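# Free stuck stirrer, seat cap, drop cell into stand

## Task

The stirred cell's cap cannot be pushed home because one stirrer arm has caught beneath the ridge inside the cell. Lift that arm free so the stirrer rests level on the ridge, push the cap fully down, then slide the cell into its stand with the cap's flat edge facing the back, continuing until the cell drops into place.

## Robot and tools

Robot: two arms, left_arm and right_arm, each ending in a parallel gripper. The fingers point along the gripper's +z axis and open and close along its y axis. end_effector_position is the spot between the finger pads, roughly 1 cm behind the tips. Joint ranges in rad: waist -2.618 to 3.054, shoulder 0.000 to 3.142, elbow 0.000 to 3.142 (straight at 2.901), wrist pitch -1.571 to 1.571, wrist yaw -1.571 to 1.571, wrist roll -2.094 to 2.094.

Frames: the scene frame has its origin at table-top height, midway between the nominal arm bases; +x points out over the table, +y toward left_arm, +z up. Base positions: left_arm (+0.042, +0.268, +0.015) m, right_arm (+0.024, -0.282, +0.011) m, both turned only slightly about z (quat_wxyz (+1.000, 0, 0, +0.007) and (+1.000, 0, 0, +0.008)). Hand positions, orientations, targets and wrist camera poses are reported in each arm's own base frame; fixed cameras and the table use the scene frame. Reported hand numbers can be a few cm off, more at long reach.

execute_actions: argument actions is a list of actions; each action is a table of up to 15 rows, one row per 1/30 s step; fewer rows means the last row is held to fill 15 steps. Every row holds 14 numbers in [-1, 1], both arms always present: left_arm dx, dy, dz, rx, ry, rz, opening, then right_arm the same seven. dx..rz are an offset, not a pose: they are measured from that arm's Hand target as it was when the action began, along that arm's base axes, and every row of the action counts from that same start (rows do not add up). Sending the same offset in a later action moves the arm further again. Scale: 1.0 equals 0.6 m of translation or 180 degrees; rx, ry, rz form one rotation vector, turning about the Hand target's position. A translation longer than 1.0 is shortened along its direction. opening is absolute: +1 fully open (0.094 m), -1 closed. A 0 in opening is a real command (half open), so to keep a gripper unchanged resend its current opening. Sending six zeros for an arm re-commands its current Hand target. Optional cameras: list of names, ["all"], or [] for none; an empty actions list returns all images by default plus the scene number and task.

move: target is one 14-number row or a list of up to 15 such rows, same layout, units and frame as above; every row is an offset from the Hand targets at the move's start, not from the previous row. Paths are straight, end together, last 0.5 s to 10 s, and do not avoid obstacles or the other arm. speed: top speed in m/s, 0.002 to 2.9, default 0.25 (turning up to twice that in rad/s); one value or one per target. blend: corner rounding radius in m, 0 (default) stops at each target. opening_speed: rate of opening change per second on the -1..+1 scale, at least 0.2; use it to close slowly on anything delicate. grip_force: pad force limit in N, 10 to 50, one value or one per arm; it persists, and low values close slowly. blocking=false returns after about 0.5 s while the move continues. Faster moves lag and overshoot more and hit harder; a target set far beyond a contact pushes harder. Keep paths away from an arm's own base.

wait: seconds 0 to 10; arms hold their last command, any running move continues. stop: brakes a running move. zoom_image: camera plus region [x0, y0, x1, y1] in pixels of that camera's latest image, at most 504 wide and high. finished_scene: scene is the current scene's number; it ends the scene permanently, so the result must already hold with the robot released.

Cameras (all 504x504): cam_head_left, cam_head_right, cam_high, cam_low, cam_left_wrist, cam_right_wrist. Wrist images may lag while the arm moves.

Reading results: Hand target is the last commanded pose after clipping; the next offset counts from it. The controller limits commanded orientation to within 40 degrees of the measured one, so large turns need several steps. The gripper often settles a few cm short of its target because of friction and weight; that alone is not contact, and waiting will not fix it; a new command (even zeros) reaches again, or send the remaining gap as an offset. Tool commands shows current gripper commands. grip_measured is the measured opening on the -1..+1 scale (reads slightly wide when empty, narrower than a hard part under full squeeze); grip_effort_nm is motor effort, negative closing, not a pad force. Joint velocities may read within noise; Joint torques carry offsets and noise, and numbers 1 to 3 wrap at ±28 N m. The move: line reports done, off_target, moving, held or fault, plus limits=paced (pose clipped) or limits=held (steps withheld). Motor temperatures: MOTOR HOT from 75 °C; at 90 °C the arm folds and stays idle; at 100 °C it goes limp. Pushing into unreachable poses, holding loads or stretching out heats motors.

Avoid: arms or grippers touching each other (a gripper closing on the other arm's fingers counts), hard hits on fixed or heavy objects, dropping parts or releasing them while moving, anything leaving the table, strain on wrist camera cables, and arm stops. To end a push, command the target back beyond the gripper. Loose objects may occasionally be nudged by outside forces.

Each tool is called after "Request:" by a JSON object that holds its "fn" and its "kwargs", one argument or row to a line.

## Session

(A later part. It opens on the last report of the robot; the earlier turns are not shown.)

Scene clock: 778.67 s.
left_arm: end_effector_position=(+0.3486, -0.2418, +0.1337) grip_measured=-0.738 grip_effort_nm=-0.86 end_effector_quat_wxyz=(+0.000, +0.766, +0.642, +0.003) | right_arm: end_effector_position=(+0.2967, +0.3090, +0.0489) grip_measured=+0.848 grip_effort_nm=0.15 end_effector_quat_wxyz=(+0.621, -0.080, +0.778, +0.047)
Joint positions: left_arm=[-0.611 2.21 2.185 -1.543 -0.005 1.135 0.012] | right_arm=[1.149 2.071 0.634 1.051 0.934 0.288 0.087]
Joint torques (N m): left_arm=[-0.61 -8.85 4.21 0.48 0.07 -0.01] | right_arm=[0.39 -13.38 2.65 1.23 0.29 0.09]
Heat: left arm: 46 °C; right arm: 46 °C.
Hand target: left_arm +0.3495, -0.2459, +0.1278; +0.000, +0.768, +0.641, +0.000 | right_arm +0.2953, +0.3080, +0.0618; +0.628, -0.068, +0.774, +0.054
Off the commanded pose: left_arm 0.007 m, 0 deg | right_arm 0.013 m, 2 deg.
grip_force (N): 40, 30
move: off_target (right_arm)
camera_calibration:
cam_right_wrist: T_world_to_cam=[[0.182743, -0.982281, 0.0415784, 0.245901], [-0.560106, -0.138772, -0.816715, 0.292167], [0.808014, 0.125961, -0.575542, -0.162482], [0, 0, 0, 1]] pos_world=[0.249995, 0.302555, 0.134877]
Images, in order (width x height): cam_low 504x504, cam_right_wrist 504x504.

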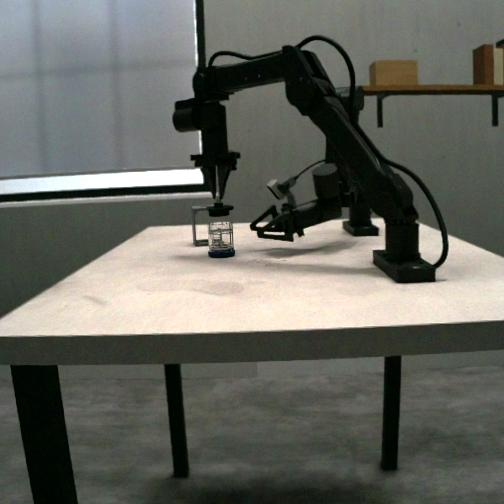

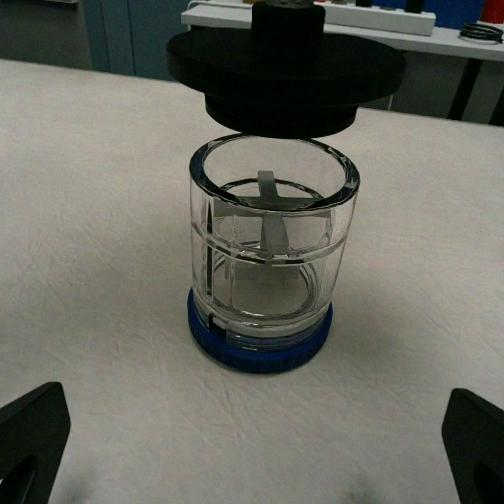

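Request:
{"fn": "move", "kwargs": {
  "target": [-0.0035,0.0,-0.018,0,0,0,-0.95,0,0,0,0,0,0,0.85],
  "speed": 0.04,
  "cameras": ["cam_low","cam_right_wrist"]
}}

Request:
{"fn": "zoom_image", "kwargs": {
  "camera": "cam_low",
  "region": [195, 190, 245, 262]
}}

Scene clock: 784.17 s.
left_arm: end_effector_position=(+0.3466, -0.2405, +0.1158) grip_measured=-0.738 grip_effort_nm=-0.87 end_effector_quat_wxyz=(-0.011, +0.766, +0.642, +0.000) | right_arm: end_effector_position=(+0.2967, +0.3090, +0.0489) grip_measured=+0.848 grip_effort_nm=0.15 end_effector_quat_wxyz=(+0.621, -0.080, +0.778, +0.047)
Joint positions: left_arm=[-0.611 2.21 2.113 -1.494 -0.005 1.135 0.012] | right_arm=[1.149 2.071 0.634 1.051 0.934 0.288 0.087]
Joint torques (N m): left_arm=[-0.7 -10.4 4.22 0.5 0.08 -0.04] | right_arm=[0.38 -13.37 2.65 1.23 0.29 0.09]
Heat: left arm: 46 °C; right arm: 46 °C.
Hand target: left_arm +0.3475, -0.2460, +0.1170; +0.000, +0.768, +0.641, +0.000 | right_arm +0.2953, +0.3080, +0.0618; +0.628, -0.068, +0.774, +0.054
Off the commanded pose: left_arm 0.006 m, 1 deg | right_arm 0.013 m, 2 deg.
grip_force (N): 40, 30
move: off_target (right_arm)
camera_calibration:
cam_right_wrist: T_world_to_cam=[[0.182743, -0.982281, 0.0415784, 0.245901], [-0.560106, -0.138772, -0.816715, 0.292167], [0.808014, 0.125961, -0.575542, -0.162482], [0, 0, 0, 1]] pos_world=[0.249995, 0.302555, 0.134877]
Images, in order (width x height): cam_low 504x504, cam_right_wrist 504x504.

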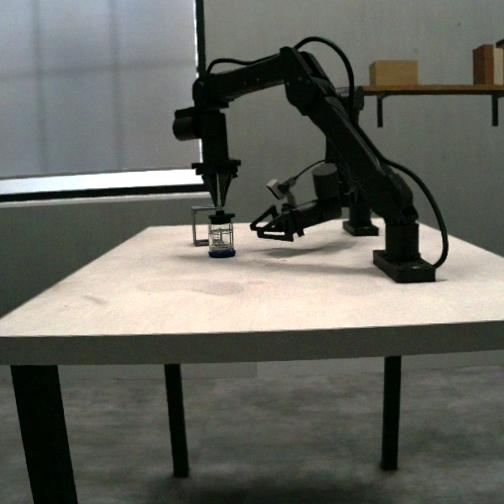

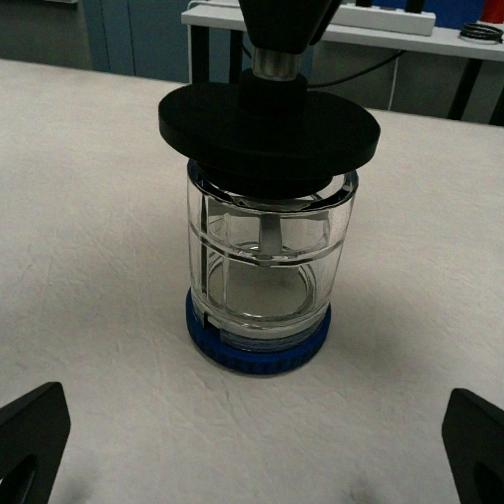

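Scaled by 7.000 from the camera's 504x504 image, which has a finer 720x720 frame.

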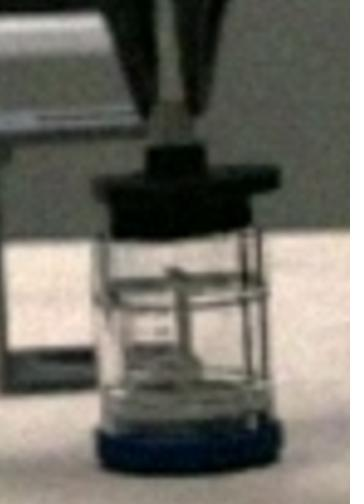

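Request:
{"fn": "move", "kwargs": {
  "target": [0.0,0.0,-0.012,0,0,0,-0.95,0,0,0,0,0,0,0.85],
  "speed": 0.04,
  "cameras": ["cam_low","cam_right_wrist"]
}}

Request:
{"fn": "zoom_image", "kwargs": {
  "camera": "cam_low",
  "region": [195, 190, 245, 262]
}}

Scene clock: 791.67 s.
left_arm: end_effector_position=(+0.3481, -0.2414, +0.1102) grip_measured=-0.738 grip_effort_nm=-0.86 end_effector_quat_wxyz=(-0.009, +0.766, +0.642, +0.000) | right_arm: end_effector_position=(+0.2967, +0.3090, +0.0489) grip_measured=+0.848 grip_effort_nm=0.15 end_effector_quat_wxyz=(+0.621, -0.080, +0.778, +0.047)
Joint positions: left_arm=[-0.611 2.21 2.09 -1.467 -0.005 1.135 0.012] | right_arm=[1.149 2.071 0.634 1.051 0.934 0.288 0.087]
Joint torques (N m): left_arm=[-0.76 -10.63 3.11 0.54 0.07 -0.04] | right_arm=[0.36 -13.39 2.63 1.23 0.29 0.09]
Heat: left arm: 47 °C; right arm: 46 °C.
Hand target: left_arm +0.3474, -0.2459, +0.1098; +0.000, +0.768, +0.641, +0.000 | right_arm +0.2953, +0.3080, +0.0618; +0.628, -0.068, +0.774, +0.054
Off the commanded pose: left_arm 0.005 m, 1 deg | right_arm 0.013 m, 2 deg.
grip_force (N): 40, 30
move: off_target (right_arm)
camera_calibration:
cam_right_wrist: T_world_to_cam=[[0.182743, -0.982281, 0.0415784, 0.245901], [-0.560106, -0.138772, -0.816715, 0.292167], [0.808014, 0.125961, -0.575542, -0.162482], [0, 0, 0, 1]] pos_world=[0.249995, 0.302555, 0.134877]
Images, in order (width x height): cam_low 504x504, cam_right_wrist 504x504.

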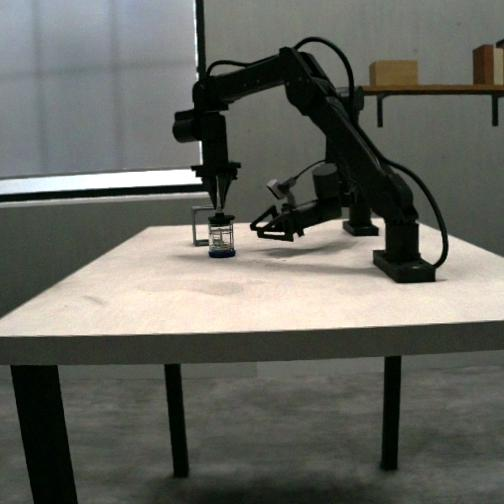

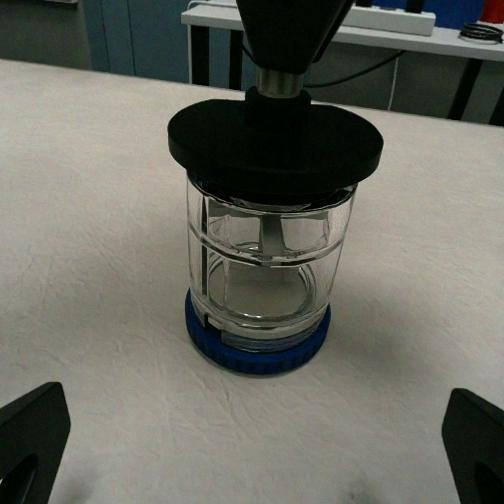

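Scaled by 7.000 from the camera's 504x504 image, which has a finer 720x720 frame.

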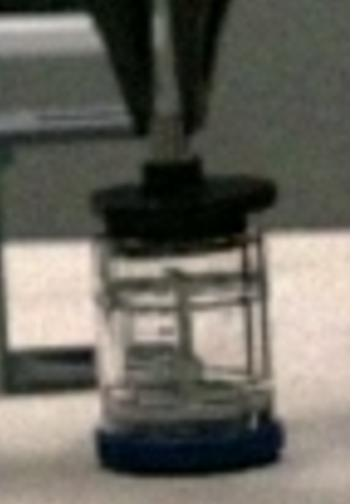

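Request:
{"fn": "move", "kwargs": {
  "target": [0.0,0.0,-0.04,0,0,0,-0.95,0,0,0,0,0,0,0.85],
  "speed": 0.04,
  "cameras": ["cam_low","cam_right_wrist"]
}}

Request:
{"fn": "zoom_image", "kwargs": {
  "camera": "cam_low",
  "region": [195, 190, 245, 262]
}}

Scene clock: 796.93 s.
left_arm: end_effector_position=(+0.3476, -0.2405, +0.1026) grip_measured=-0.738 grip_effort_nm=-0.86 end_effector_quat_wxyz=(+0.003, +0.766, +0.642, +0.005) | right_arm: end_effector_position=(+0.2967, +0.3090, +0.0489) grip_measured=+0.848 grip_effort_nm=0.15 end_effector_quat_wxyz=(+0.621, -0.080, +0.778, +0.047)
Joint positions: left_arm=[-0.611 2.171 1.997 -1.388 -0.008 1.135 0.012] | right_arm=[1.149 2.071 0.634 1.051 0.934 0.288 0.087]
Joint torques (N m): left_arm=[-0.81 -8.31 1.85 0.82 0.1 -0.05] | right_arm=[0.39 -13.38 2.65 1.23 0.29 0.1]
Heat: left arm: 47 °C; right arm: 46 °C.
Hand target: left_arm +0.3475, -0.2459, +0.0858; +0.000, +0.768, +0.641, +0.000 | right_arm +0.2953, +0.3080, +0.0618; +0.628, -0.068, +0.774, +0.054
Off the commanded pose: left_arm 0.018 m, 1 deg | right_arm 0.013 m, 2 deg.
grip_force (N): 40, 30
move: off_target (left_arm, right_arm)
camera_calibration:
cam_right_wrist: T_world_to_cam=[[0.182743, -0.982281, 0.0415784, 0.245901], [-0.560106, -0.138772, -0.816715, 0.292167], [0.808014, 0.125961, -0.575542, -0.162482], [0, 0, 0, 1]] pos_world=[0.249995, 0.302555, 0.134877]
Images, in order (width x height): cam_low 504x504, cam_right_wrist 504x504.

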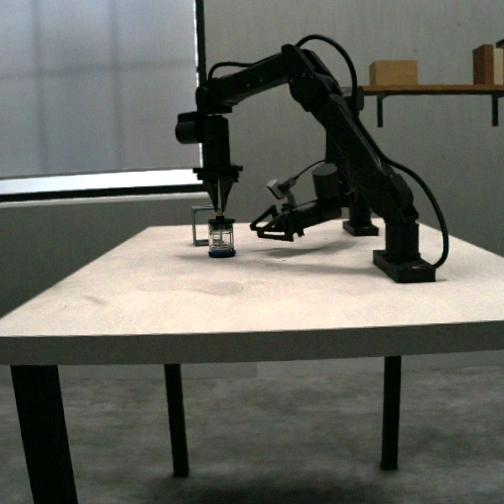

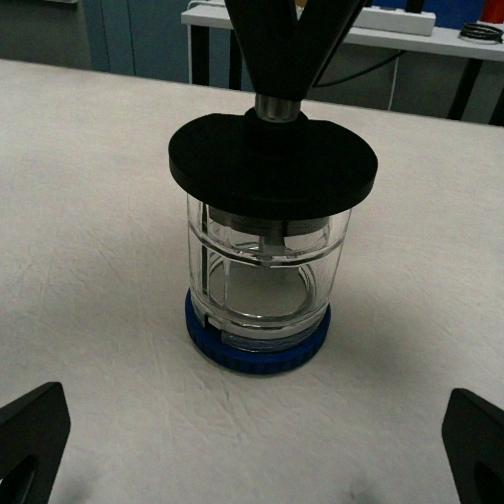

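Scaled by 7.000 from the camera's 504x504 image, which has a finer 720x720 frame.

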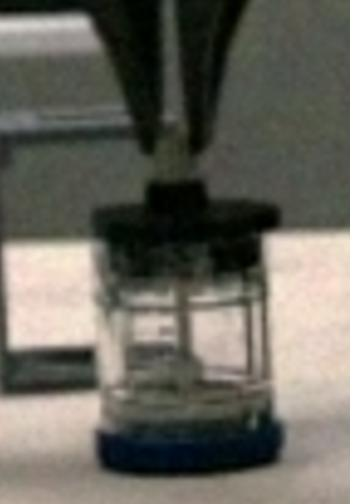

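Request:
{"fn": "move", "kwargs": {
  "target": [0.0,0.0,-0.035,0,0,0,-0.95,0,0,0,0,0,0,0.85],
  "speed": 0.04,
  "cameras": ["cam_low","cam_right_wrist"]
}}

Request:
{"fn": "zoom_image", "kwargs": {
  "camera": "cam_low",
  "region": [195, 190, 245, 262]
}}

Request:
{"fn": "zoom_image", "kwargs": {
  "camera": "cam_right_wrist",
  "region": [160, 100, 400, 340]
}}

Scene clock: 805.23 s.
left_arm: end_effector_position=(+0.3474, -0.2404, +0.1017) grip_measured=-0.738 grip_effort_nm=-0.86 end_effector_quat_wxyz=(+0.021, +0.766, +0.642, +0.010) | right_arm: end_effector_position=(+0.2967, +0.3090, +0.0489) grip_measured=+0.848 grip_effort_nm=0.15 end_effector_quat_wxyz=(+0.621, -0.080, +0.778, +0.047)
Joint positions: left_arm=[-0.611 2.127 1.923 -1.322 -0.008 1.135 0.012] | right_arm=[1.149 2.071 0.634 1.051 0.934 0.288 0.087]
Joint torques (N m): left_arm=[-0.77 -5.55 0.76 1.11 0.11 -0.06] | right_arm=[0.39 -13.39 2.63 1.22 0.29 0.1]
Heat: left arm: 46 °C; right arm: 46 °C.
Hand target: left_arm +0.3475, -0.2459, +0.0648; +0.000, +0.768, +0.641, +0.000 | right_arm +0.2953, +0.3080, +0.0618; +0.628, -0.068, +0.774, +0.054
Off the commanded pose: left_arm 0.037 m, 3 deg | right_arm 0.013 m, 2 deg.
grip_force (N): 40, 30
move: off_target (left_arm, right_arm)
camera_calibration:
cam_right_wrist: T_world_to_cam=[[0.182743, -0.982281, 0.0415784, 0.245901], [-0.560106, -0.138772, -0.816715, 0.292167], [0.808014, 0.125961, -0.575542, -0.162482], [0, 0, 0, 1]] pos_world=[0.249995, 0.302555, 0.134877]
Images, in order (width x height): cam_low 504x504, cam_right_wrist 504x504.

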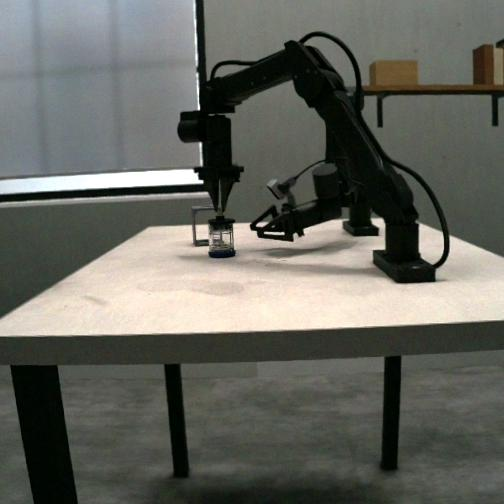

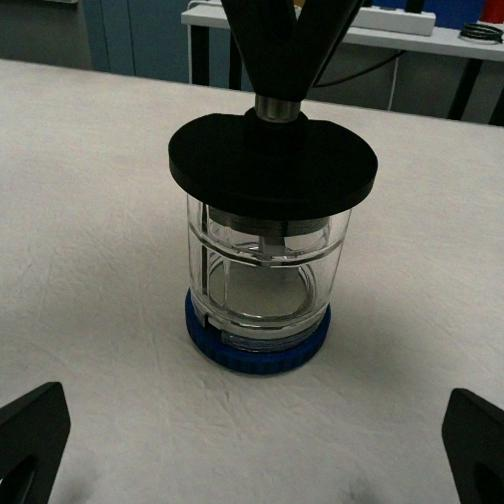

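Scaled by 7.000 from the camera's 504x504 image, which has a finer 720x720 frame.

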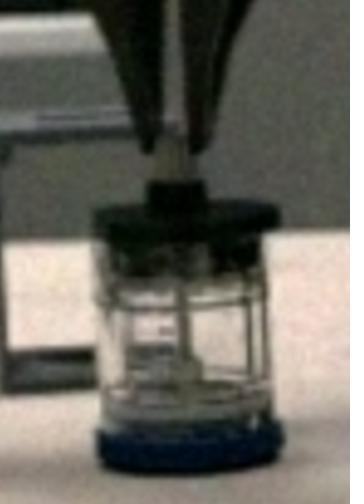

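Scaled by 2.100 from the camera's 504x504 image, which has a finer 720x720 frame.

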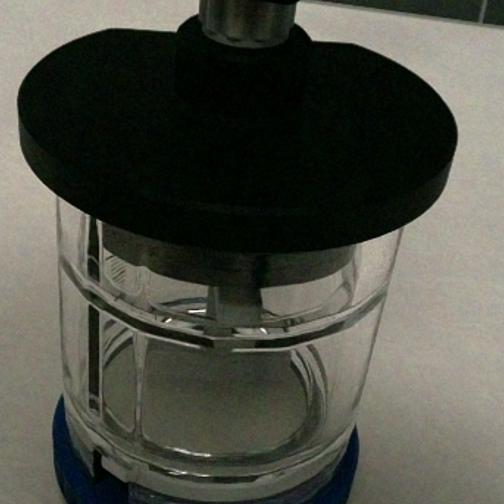

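Request:
{"fn": "move", "kwargs": {
  "target": [
    [0,0,0.058,0,0,0,-0.95,0,0,0,0,0,0,0.85],
    [0,0,0.058,0,0,0,-0.3,0,0,0,0,0,0,0.85],
    [0,0,0.2,0,0,0,-0.3,0,0,0,0,0,0,0.85]
  ],
  "speed": 0.1,
  "cameras": ["cam_low","cam_right_wrist","cam_left_wrist"]
}}

Request:
{"fn": "zoom_image", "kwargs": {
  "camera": "cam_low",
  "region": [195, 190, 245, 262]
}}

Request:
{"fn": "zoom_image", "kwargs": {
  "camera": "cam_right_wrist",
  "region": [160, 80, 400, 320]
}}

Scene clock: 815.83 s.
left_arm: end_effector_position=(+0.3509, -0.2429, +0.1528) grip_measured=-0.303 grip_effort_nm=0.13 end_effector_quat_wxyz=(+0.022, +0.766, +0.642, +0.010) | right_arm: end_effector_position=(+0.2967, +0.3090, +0.0489) grip_measured=+0.848 grip_effort_nm=0.15 end_effector_quat_wxyz=(+0.621, -0.080, +0.778, +0.047)
Joint positions: left_arm=[-0.611 2.187 2.225 -1.561 -0.008 1.135 0.033] | right_arm=[1.149 2.071 0.634 1.051 0.934 0.288 0.087]
Joint torques (N m): left_arm=[-0.68 -13.82 7.27 0.21 0.07 -0.01] | right_arm=[0.39 -13.37 2.63 1.22 0.29 0.09]
Heat: left arm: 44 °C; right arm: 46 °C.
Hand target: left_arm +0.3475, -0.2459, +0.1846; +0.000, +0.768, +0.641, +0.000 | right_arm +0.2953, +0.3080, +0.0618; +0.628, -0.068, +0.774, +0.054
Off the commanded pose: left_arm 0.032 m, 3 deg | right_arm 0.013 m, 2 deg.
joint sent to its limit (left arm) — joint 4 (wrist pitch), lower limit. The joint targets are off in orientation, not in position.
grip_force (N): 40, 30
move: off_target (left_arm, right_arm)
camera_calibration:
cam_left_wrist: T_world_to_cam=[[-0.981743, 0.188903, -0.0222806, 0.394653], [0.163248, 0.896893, 0.411015, 0.136059], [0.0976253, 0.399874, -0.911356, 0.287838], [0, 0, 0, 1]] pos_world=[0.337136, -0.31168, 0.215193]
cam_right_wrist: T_world_to_cam=[[0.182743, -0.982281, 0.0415784, 0.245901], [-0.560106, -0.138772, -0.816715, 0.292167], [0.808014, 0.125961, -0.575542, -0.162482], [0, 0, 0, 1]] pos_world=[0.249995, 0.302555, 0.134877]
Images, in order (width x height): cam_low 504x504, cam_left_wrist 504x504, cam_right_wrist 504x504.

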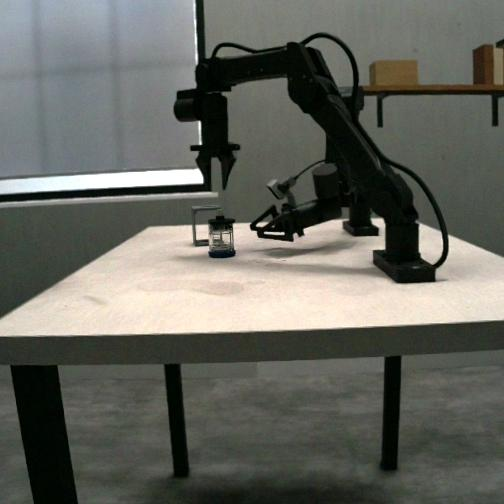

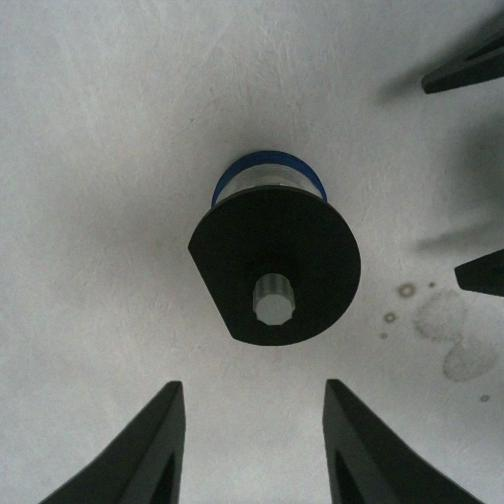

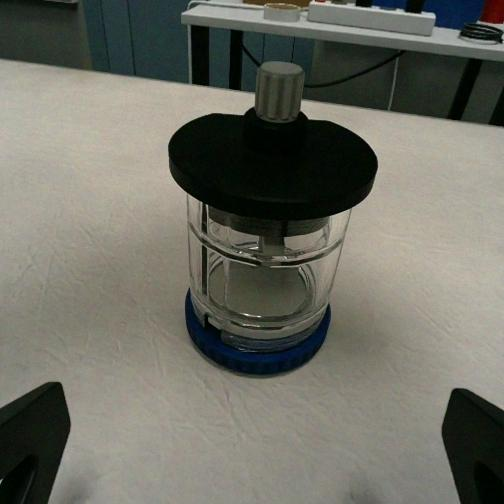

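Scaled by 7.000 from the camera's 504x504 image, which has a finer 720x720 frame.

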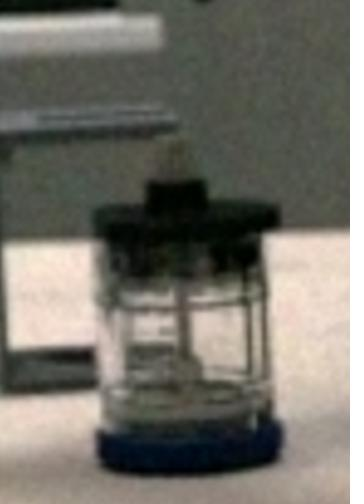

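Scaled by 2.100 from the camera's 504x504 image, which has a finer 720x720 frame.

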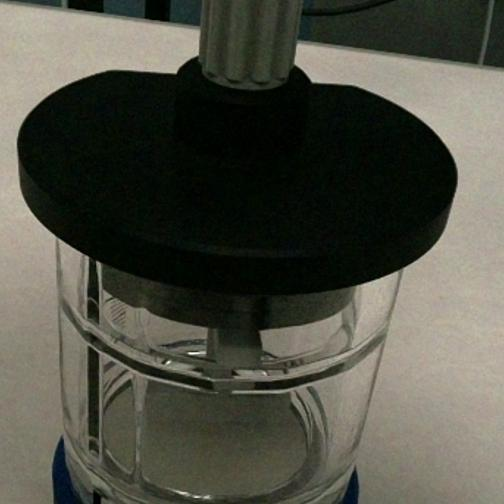

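Request:
{"fn": "move", "kwargs": {
  "target": [0,0,-0.14,0,0,0,-0.28,0,0,0,0,0,0,0.85],
  "speed": 0.1,
  "cameras": ["cam_low","cam_right_wrist","cam_left_wrist"]
}}

Request:
{"fn": "zoom_image", "kwargs": {
  "camera": "cam_low",
  "region": [195, 180, 245, 262]
}}

Scene clock: 830.67 s.
left_arm: end_effector_position=(+0.3481, -0.2409, +0.1061) grip_measured=-0.283 grip_effort_nm=0.14 end_effector_quat_wxyz=(-0.001, +0.766, +0.642, +0.004) | right_arm: end_effector_position=(+0.2967, +0.3090, +0.0489) grip_measured=+0.848 grip_effort_nm=0.15 end_effector_quat_wxyz=(+0.621, -0.080, +0.778, +0.047)
Joint positions: left_arm=[-0.611 2.184 2.032 -1.418 -0.008 1.135 0.034] | right_arm=[1.149 2.071 0.634 1.051 0.934 0.288 0.087]
Joint torques (N m): left_arm=[-0.79 -8.98 4.33 0.49 0.06 -0.01] | right_arm=[0.39 -13.35 2.63 1.24 0.29 0.1]
Heat: left arm: 49 °C; right arm: 46 °C.
Hand target: left_arm +0.3475, -0.2459, +0.1006; +0.000, +0.768, +0.641, +0.000 | right_arm +0.2953, +0.3080, +0.0618; +0.628, -0.068, +0.774, +0.054
Off the commanded pose: left_arm 0.008 m, 1 deg | right_arm 0.013 m, 2 deg.
grip_force (N): 40, 30
move: off_target (right_arm)
camera_calibration:
cam_left_wrist: T_world_to_cam=[[-0.9818, 0.188914, 0.0195068, 0.386105], [0.178962, 0.885881, 0.428004, 0.143934], [0.0635754, 0.423705, -0.903566, 0.261571], [0, 0, 0, 1]] pos_world=[0.33669, -0.311278, 0.167211]
cam_right_wrist: T_world_to_cam=[[0.182743, -0.982281, 0.0415784, 0.245901], [-0.560106, -0.138772, -0.816715, 0.292167], [0.808014, 0.125961, -0.575542, -0.162482], [0, 0, 0, 1]] pos_world=[0.249995, 0.302555, 0.134877]
Images, in order (width x height): cam_low 504x504, cam_left_wrist 504x504, cam_right_wrist 504x504.

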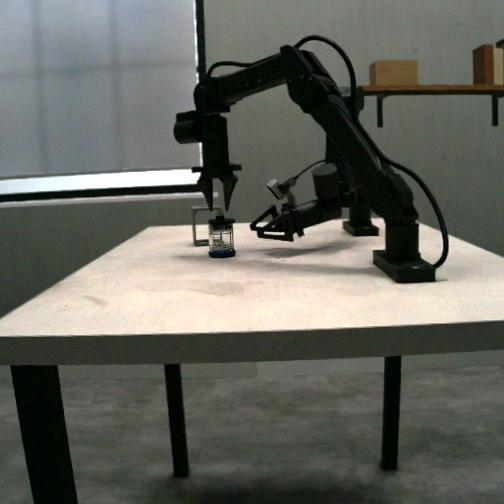

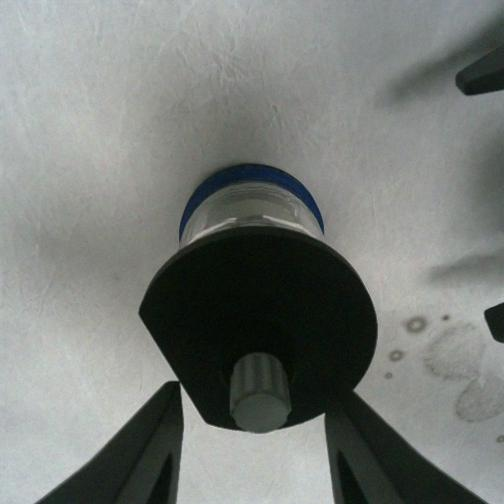

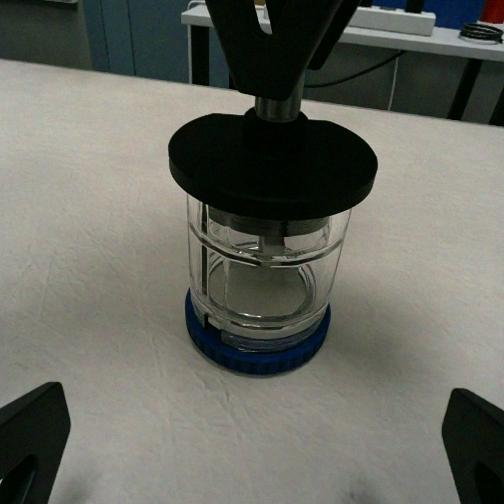

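Scaled by 6.146 from the camera's 504x504 image, which has a finer 720x720 frame.

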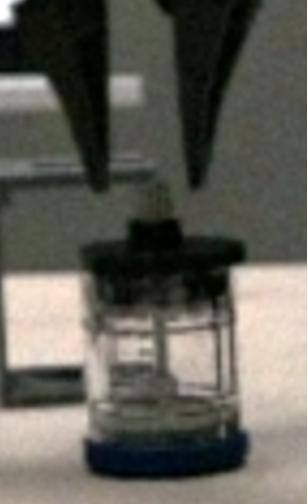

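Request:
{"fn": "move", "kwargs": {
  "target": [
    [-0.002,0,-0.04,0,0,0,-0.28,0,0,0,0,0,0,0.85],
    [-0.002,0,-0.095,0,0,0,-0.28,0,0,0,0,0,0,0.85]
  ],
  "speed": 0.06,
  "blend": [0.01,0],
  "cameras": ["cam_low","cam_right_wrist"]
}}

Request:
{"fn": "zoom_image", "kwargs": {
  "camera": "cam_low",
  "region": [195, 180, 245, 262]
}}

Scene clock: 838.77 s.
left_arm: end_effector_position=(+0.3443, -0.2384, +0.0836) grip_measured=-0.283 grip_effort_nm=0.13 end_effector_quat_wxyz=(+0.015, +0.766, +0.642, +0.007) | right_arm: end_effector_position=(+0.2967, +0.3090, +0.0489) grip_measured=+0.848 grip_effort_nm=0.15 end_effector_quat_wxyz=(+0.621, -0.080, +0.778, +0.047)
Joint positions: left_arm=[-0.611 2.124 1.848 -1.262 -0.007 1.135 0.034] | right_arm=[1.149 2.071 0.634 1.051 0.934 0.288 0.087]
Joint torques (N m): left_arm=[-0.85 -5 0.55 1.26 0.06 -0.06] | right_arm=[0.36 -13.38 2.65 1.22 0.29 0.09]
Heat: left arm: 47 °C; right arm: 47 °C.
Hand target: left_arm +0.3462, -0.2459, +0.0438; +0.000, +0.768, +0.641, +0.000 | right_arm +0.2953, +0.3080, +0.0618; +0.628, -0.068, +0.774, +0.054
Off the commanded pose: left_arm 0.041 m, 2 deg | right_arm 0.013 m, 2 deg.
grip_force (N): 40, 30
move: off_target (left_arm, right_arm)
camera_calibration:
cam_right_wrist: T_world_to_cam=[[0.182743, -0.982281, 0.0415784, 0.245901], [-0.560106, -0.138772, -0.816715, 0.292167], [0.808014, 0.125961, -0.575542, -0.162482], [0, 0, 0, 1]] pos_world=[0.249995, 0.302555, 0.134877]
Images, in order (width x height): cam_low 504x504, cam_right_wrist 504x504.

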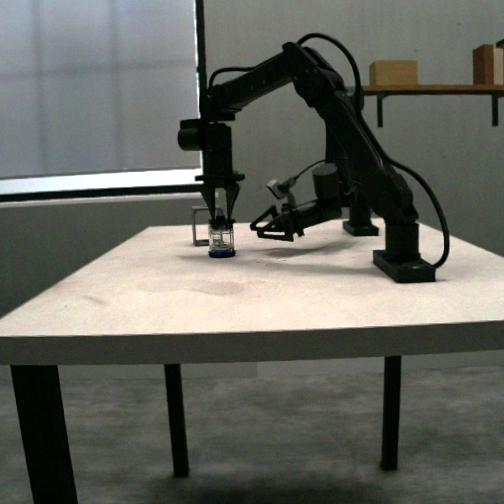

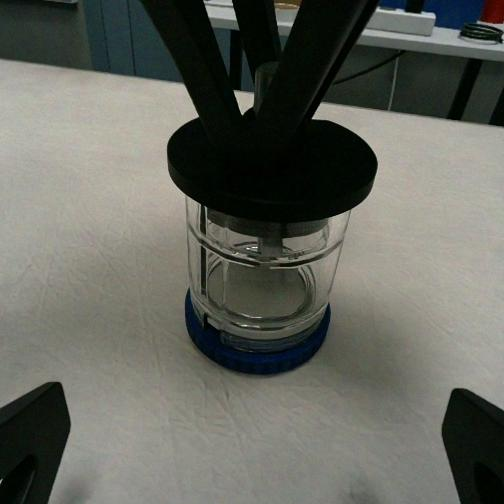

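Scaled by 6.146 from the camera's 504x504 image, which has a finer 720x720 frame.

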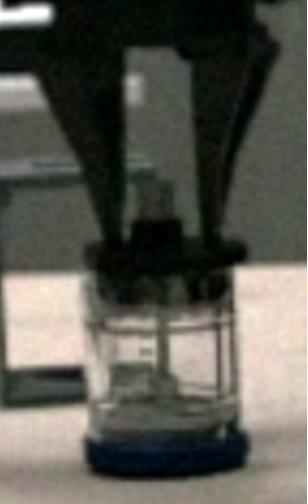

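Request:
{"fn": "move", "kwargs": {
  "target": [
    [0,0,0.06,0,0,0,-0.28,0,0,0,0,0,0,0.85],
    [0,0,0.25,0,0,0,-0.28,0,0,0,0,0,0,0.85],
    [-0.05,0.33,0.25,0,0,0,-0.28,0,0,0,0,0,0,0.85]
  ],
  "speed": [0.1,0.2,0.3],
  "blend": [0.0,0.03,0],
  "cameras": ["all"]
}}

Request:
{"fn": "zoom_image", "kwargs": {
  "camera": "cam_high",
  "region": [170, 210, 290, 370]
}}

Request:
{"fn": "zoom_image", "kwargs": {
  "camera": "cam_head_right",
  "region": [280, 210, 430, 330]
}}

Scene clock: 859.27 s.
left_arm: end_effector_position=(+0.3245, -0.0465, +0.1826) grip_measured=-0.283 grip_effort_nm=0.13 end_effector_quat_wxyz=(-0.004, +0.764, +0.646, +0.003) | right_arm: end_effector_position=(+0.2967, +0.3090, +0.0489) grip_measured=+0.848 grip_effort_nm=0.15 end_effector_quat_wxyz=(+0.621, -0.080, +0.778, +0.047)
Joint positions: left_arm=[-0.151 1.812 1.805 -1.566 -0.011 1.587 0.034] | right_arm=[1.149 2.071 0.634 1.051 0.934 0.288 0.087]
Joint torques (N m): left_arm=[-0.53 -9.88 3.95 0.2 0.12 0.11] | right_arm=[0.36 -13.37 2.66 1.23 0.29 0.09]
Heat: left arm: 43 °C; right arm: 47 °C.
Hand target: left_arm +0.3162, -0.0480, +0.1937; +0.000, +0.768, +0.641, +0.000 | right_arm +0.2953, +0.3080, +0.0618; +0.628, -0.068, +0.774, +0.054
Off the commanded pose: left_arm 0.014 m, 1 deg | right_arm 0.013 m, 2 deg.
joint sent to its limit (left arm) — joint 4 (wrist pitch), lower limit. The joint targets still meet the commanded pose.
grip_force (N): 40, 30
move: off_target (left_arm, right_arm)
camera_calibration:
cam_left_wrist: T_world_to_cam=[[-0.983158, 0.180903, 0.0259619, 0.323677], [0.174259, 0.885125, 0.431495, -0.0558445], [0.0550792, 0.428752, -0.901742, 0.252427], [0, 0, 0, 1]] pos_world=[0.314053, -0.117353, 0.243317]
cam_right_wrist: T_world_to_cam=[[0.182743, -0.982281, 0.0415784, 0.245901], [-0.560106, -0.138772, -0.816715, 0.292167], [0.808014, 0.125961, -0.575542, -0.162482], [0, 0, 0, 1]] pos_world=[0.249995, 0.302555, 0.134877]

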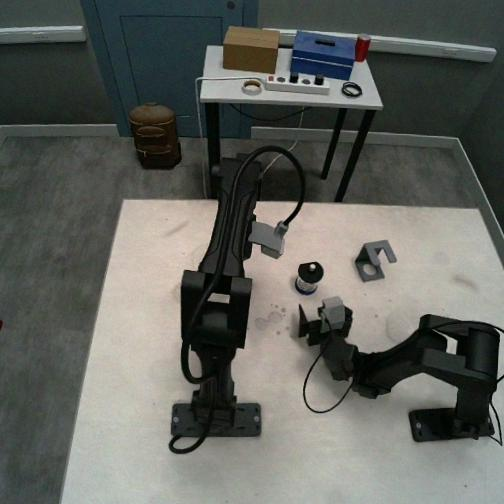

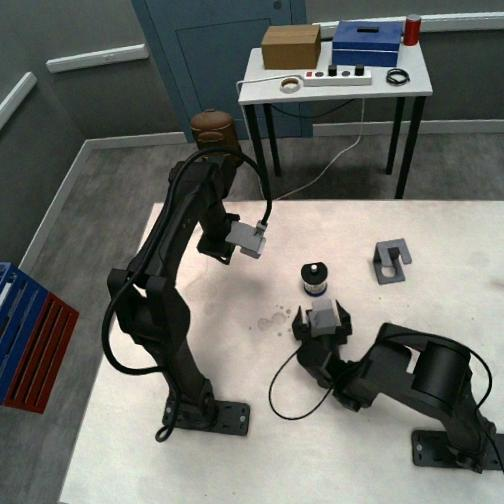

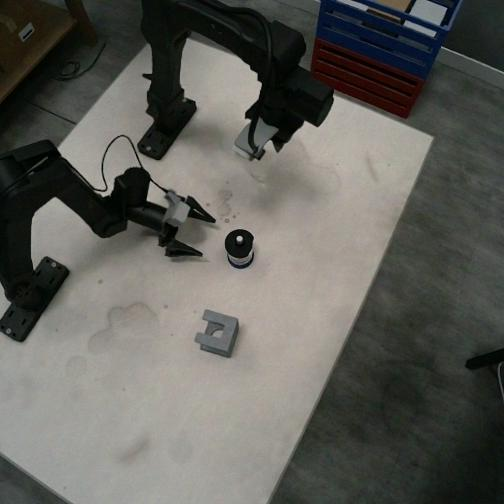

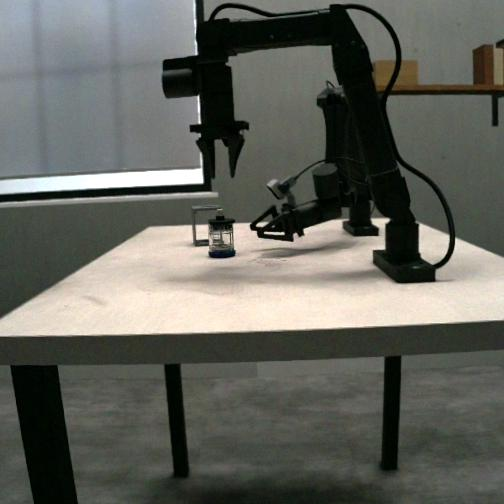

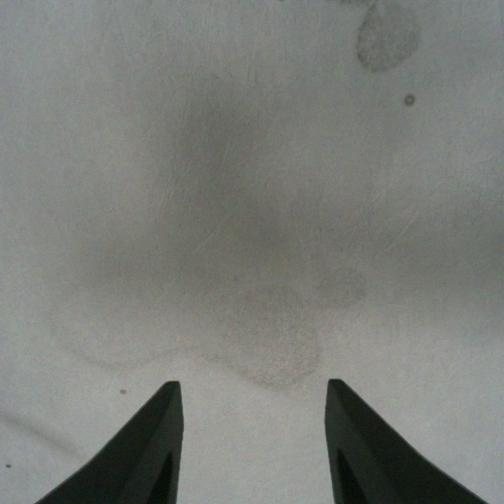

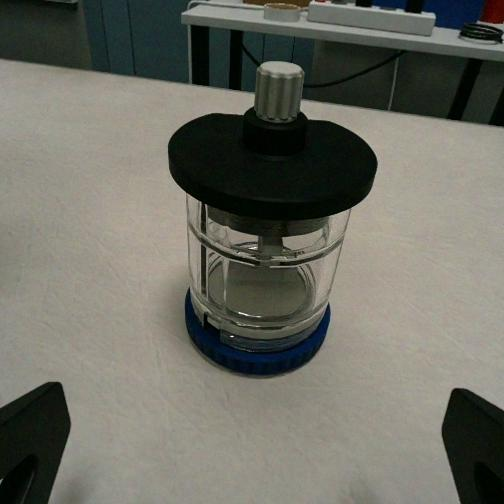

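Scaled by 3.150 from the camera's 504x504 image, which has a finer 720x720 frame.

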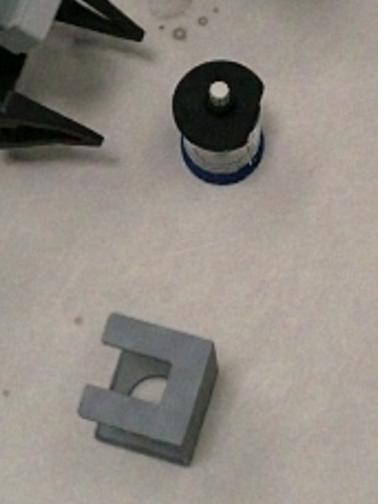

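Scaled by 3.360 from the camera's 504x504 image, which has a finer 720x720 frame.

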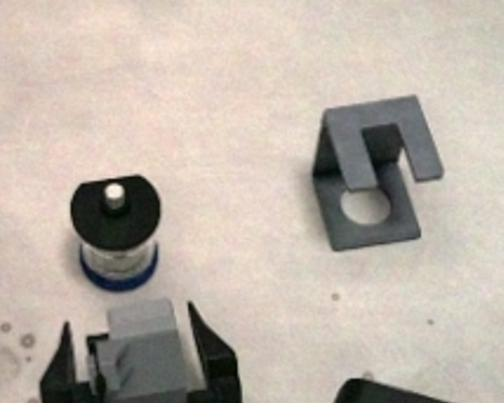

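Request:
{"fn": "move", "kwargs": {
  "target": [
    [0,0,0,0,0,0,-0.28,0.06,0.01,-0.028,0,0,0,1],
    [0,0,0,0,0,0,-0.28,0.15,0.0243,-0.028,0,0,0,1]
  ],
  "speed": 0.08,
  "blend": [0.01,0],
  "cameras": ["cam_low","cam_high","cam_right_wrist"]
}}

Request:
{"fn": "zoom_image", "kwargs": {
  "camera": "cam_low",
  "region": [195, 190, 265, 270]
}}

Request:
{"fn": "zoom_image", "kwargs": {
  "camera": "cam_high",
  "region": [190, 210, 280, 300]
}}

Scene clock: 881.83 s.
left_arm: end_effector_position=(+0.3245, -0.0465, +0.1826) grip_measured=-0.283 grip_effort_nm=0.13 end_effector_quat_wxyz=(-0.004, +0.764, +0.645, +0.003) | right_arm: end_effector_position=(+0.3805, +0.3209, +0.0475) grip_measured=+0.998 grip_effort_nm=0.15 end_effector_quat_wxyz=(+0.628, -0.068, +0.773, +0.058)
Joint positions: left_arm=[-0.151 1.812 1.805 -1.566 -0.011 1.588 0.034] | right_arm=[0.948 2.209 0.853 1.072 0.748 0.199 0.094]
Joint torques (N m): left_arm=[-0.29 -9.7 4.04 0.16 0.12 0.09] | right_arm=[-0.69 -9.84 5.14 1.34 0.09 -0.06]
Heat: left arm: 45 °C; right arm: 46 °C.
Hand target: left_arm +0.3162, -0.0480, +0.1937; +0.000, +0.768, +0.640, +0.000 | right_arm +0.3853, +0.3226, +0.0449; +0.628, -0.068, +0.774, +0.054
Off the commanded pose: left_arm 0.014 m, 1 deg | right_arm 0.006 m, 0 deg.
joint sent to its limit (left arm) — joint 4 (wrist pitch), lower limit. The joint targets still meet the commanded pose.
grip_force (N): 40, 30
move: off_target (left_arm)
camera_calibration:
cam_right_wrist: T_world_to_cam=[[0.176213, -0.984284, 0.0116152, 0.246842], [-0.549884, -0.108217, -0.828201, 0.326545], [0.816442, 0.139552, -0.560311, -0.240807], [0, 0, 0, 1]] pos_world=[0.33267, 0.311905, 0.132651]
Images, in order (width x height): cam_high 504x504, cam_low 504x504, cam_right_wrist 504x504.

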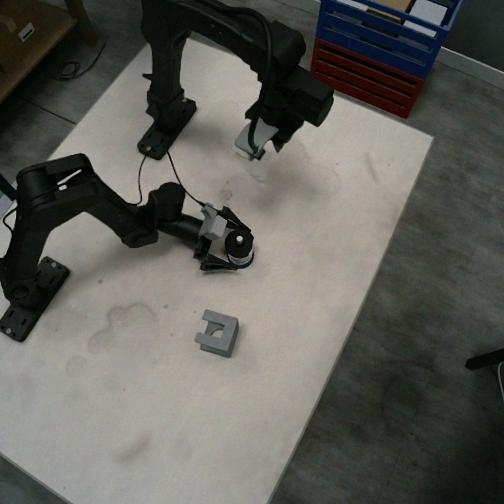

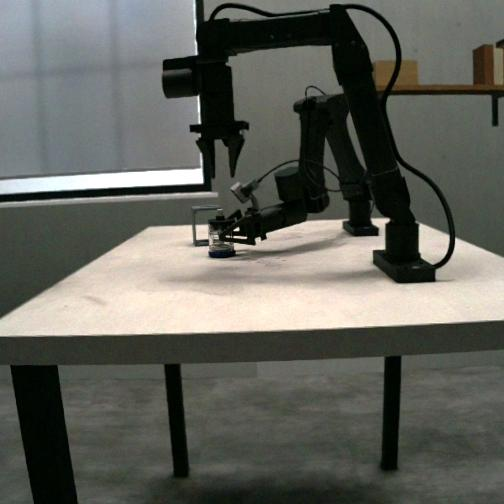

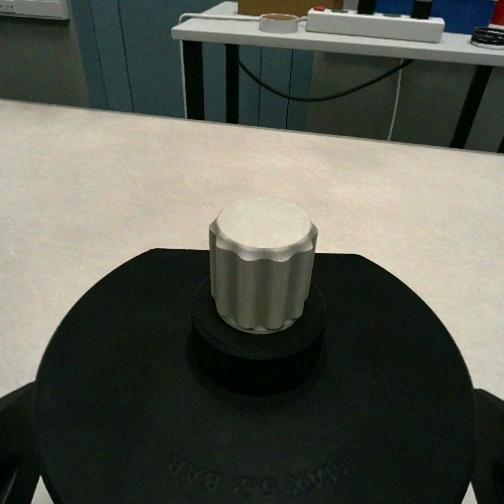

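Scaled by 6.300 from the camera's 504x504 image, which has a finer 720x720 frame.

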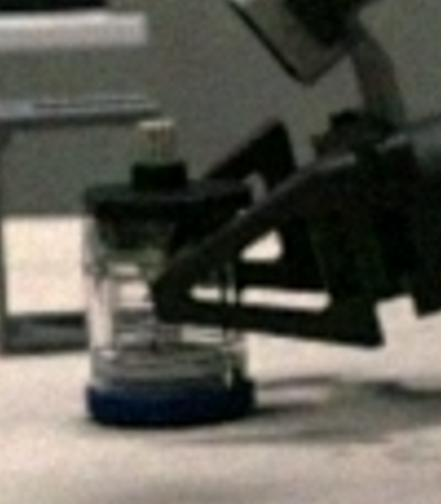

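Scaled by 5.600 from the camera's 504x504 image, which has a finer 720x720 frame.

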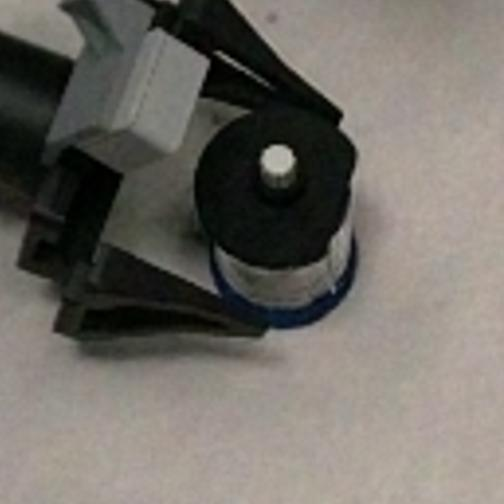

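Request:
{"fn": "move", "kwargs": {
  "target": [
    [0,0,0,0,0,0,-0.28,0.006,0.0,0,0,0,0,1],
    [0,0,0,0,0,0,-0.28,0.006,0.0,0,0,0,0,0.14]
  ],
  "speed": 0.08,
  "grip_force": [40,35],
  "opening_speed": 0.6,
  "cameras": ["cam_low","cam_right_wrist"]
}}

Request:
{"fn": "zoom_image", "kwargs": {
  "camera": "cam_low",
  "region": [195, 190, 265, 270]
}}

Scene clock: 897.27 s.
left_arm: end_effector_position=(+0.3245, -0.0465, +0.1826) grip_measured=-0.283 grip_effort_nm=0.13 end_effector_quat_wxyz=(-0.004, +0.764, +0.645, +0.003) | right_arm: end_effector_position=(+0.3831, +0.3215, +0.0472) grip_measured=+0.219 grip_effort_nm=-0.70 end_effector_quat_wxyz=(+0.628, -0.069, +0.773, +0.058)
Joint positions: left_arm=[-0.151 1.812 1.805 -1.566 -0.011 1.588 0.034] | right_arm=[0.942 2.213 0.862 1.069 0.741 0.196 0.057]
Joint torques (N m): left_arm=[-0.36 -9.66 3.97 0.19 0.14 0.05] | right_arm=[-0.88 -9.85 5.26 1.36 0.08 -0.06]
Heat: left arm: 46 °C; right arm: 43 °C.
Hand target: left_arm +0.3162, -0.0480, +0.1937; +0.000, +0.768, +0.640, +0.000 | right_arm +0.3888, +0.3227, +0.0449; +0.628, -0.068, +0.774, +0.054
Off the commanded pose: left_arm 0.014 m, 1 deg | right_arm 0.006 m, 0 deg.
joint sent to its limit (left arm) — joint 4 (wrist pitch), lower limit. The joint targets still meet the commanded pose.
grip_force (N): 40, 35
move: off_target (left_arm)
camera_calibration:
cam_right_wrist: T_world_to_cam=[[0.17812, -0.983927, 0.012711, 0.246179], [-0.550162, -0.110289, -0.827743, 0.328484], [0.81584, 0.140444, -0.560964, -0.243187], [0, 0, 0, 1]] pos_world=[0.335272, 0.312605, 0.132352]
Images, in order (width x height): cam_low 504x504, cam_right_wrist 504x504.

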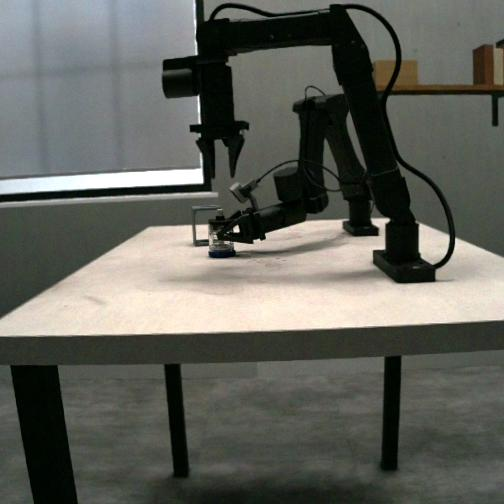

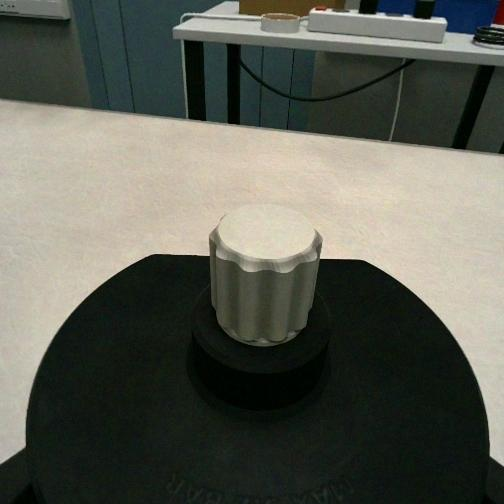

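Scaled by 6.300 from the camera's 504x504 image, which has a finer 720x720 frame.

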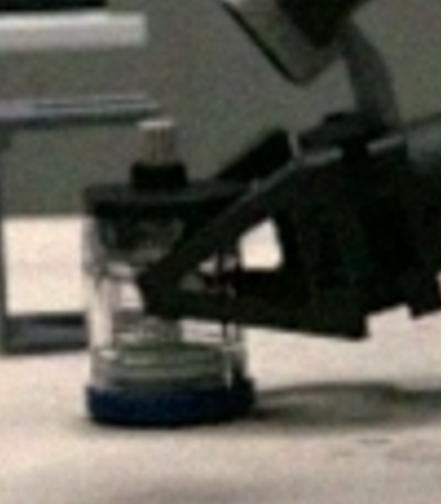

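Request:
{"fn": "move", "kwargs": {
  "target": [
    [0,0,0,0,0,0,-0.28,0,0,0.08,0,0,0,0.14],
    [0,0,0,0,0,0,-0.28,-0.148,-0.03,0.083,0,0,0,0.14],
    [0,0,0,0,0,0,-0.28,-0.143,-0.343,0.083,0,0,0,0.14]
  ],
  "speed": [0.08,0.12,0.15],
  "blend": [0.0,0.02,0],
  "cameras": ["cam_low","cam_high","cam_right_wrist"]
}}

Request:
{"fn": "zoom_image", "kwargs": {
  "camera": "cam_high",
  "region": [130, 240, 290, 400]
}}

Scene clock: 924.37 s.
left_arm: end_effector_position=(+0.3245, -0.0465, +0.1826) grip_measured=-0.283 grip_effort_nm=0.13 end_effector_quat_wxyz=(-0.004, +0.764, +0.645, +0.003) | right_arm: end_effector_position=(+0.2975, +0.1162, +0.0716) grip_measured=+0.218 grip_effort_nm=-0.73 end_effector_quat_wxyz=(+0.594, -0.083, +0.799, +0.041)
Joint positions: left_arm=[-0.151 1.812 1.805 -1.566 -0.011 1.588 0.034] | right_arm=[0.59 1.483 0.039 1.123 0.398 0.093 0.057]
Joint torques (N m): left_arm=[-0.28 -9.84 4.03 0.15 0.15 0.1] | right_arm=[-0.79 -5.98 3.33 2.26 0.02 -0.06]
Heat: left arm: 47 °C; right arm: 43 °C.
Hand target: left_arm +0.3162, -0.0480, +0.1937; +0.000, +0.768, +0.640, +0.000 | right_arm +0.3030, +0.1168, +0.0947; +0.628, -0.068, +0.774, +0.054
Off the commanded pose: left_arm 0.014 m, 1 deg | right_arm 0.024 m, 5 deg.
joint sent to its limit (left arm) — joint 4 (wrist pitch), lower limit. The joint targets still meet the commanded pose.
grip_force (N): 40, 35
move: off_target (left_arm, right_arm)
camera_calibration:
cam_right_wrist: T_world_to_cam=[[0.18201, -0.982064, 0.0492174, 0.0550605], [-0.613741, -0.152568, -0.774626, 0.299054], [0.768241, 0.110783, -0.630502, -0.108294], [0, 0, 0, 1]] pos_world=[0.256716, 0.111696, 0.160665]
Images, in order (width x height): cam_high 504x504, cam_low 504x504, cam_right_wrist 504x504.

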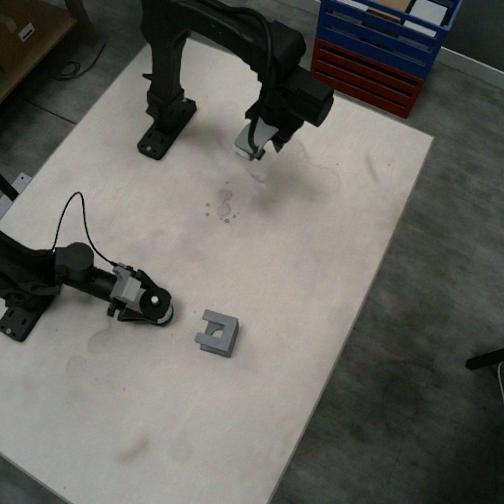

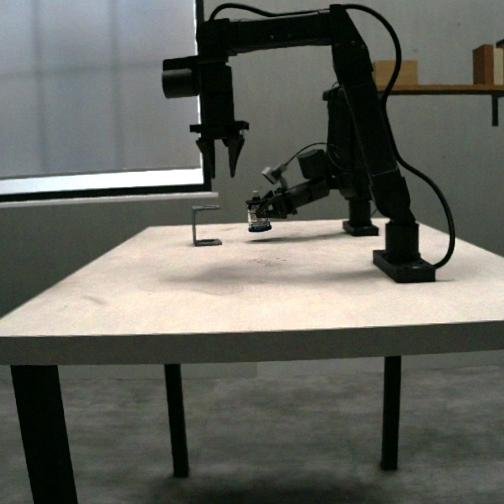

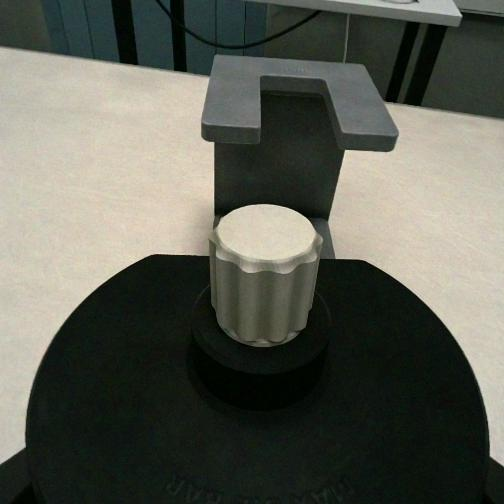

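Scaled by 3.150 from the camera's 504x504 image, which has a finer 720x720 frame.

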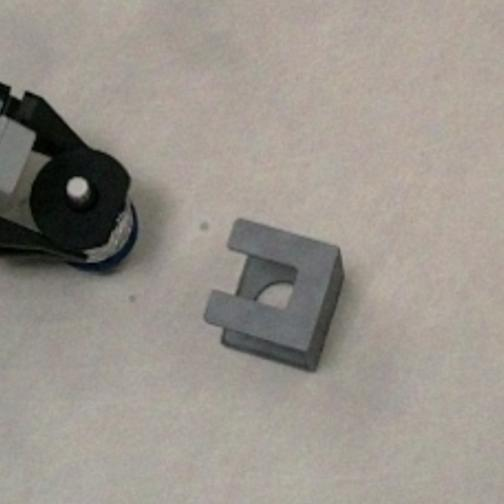

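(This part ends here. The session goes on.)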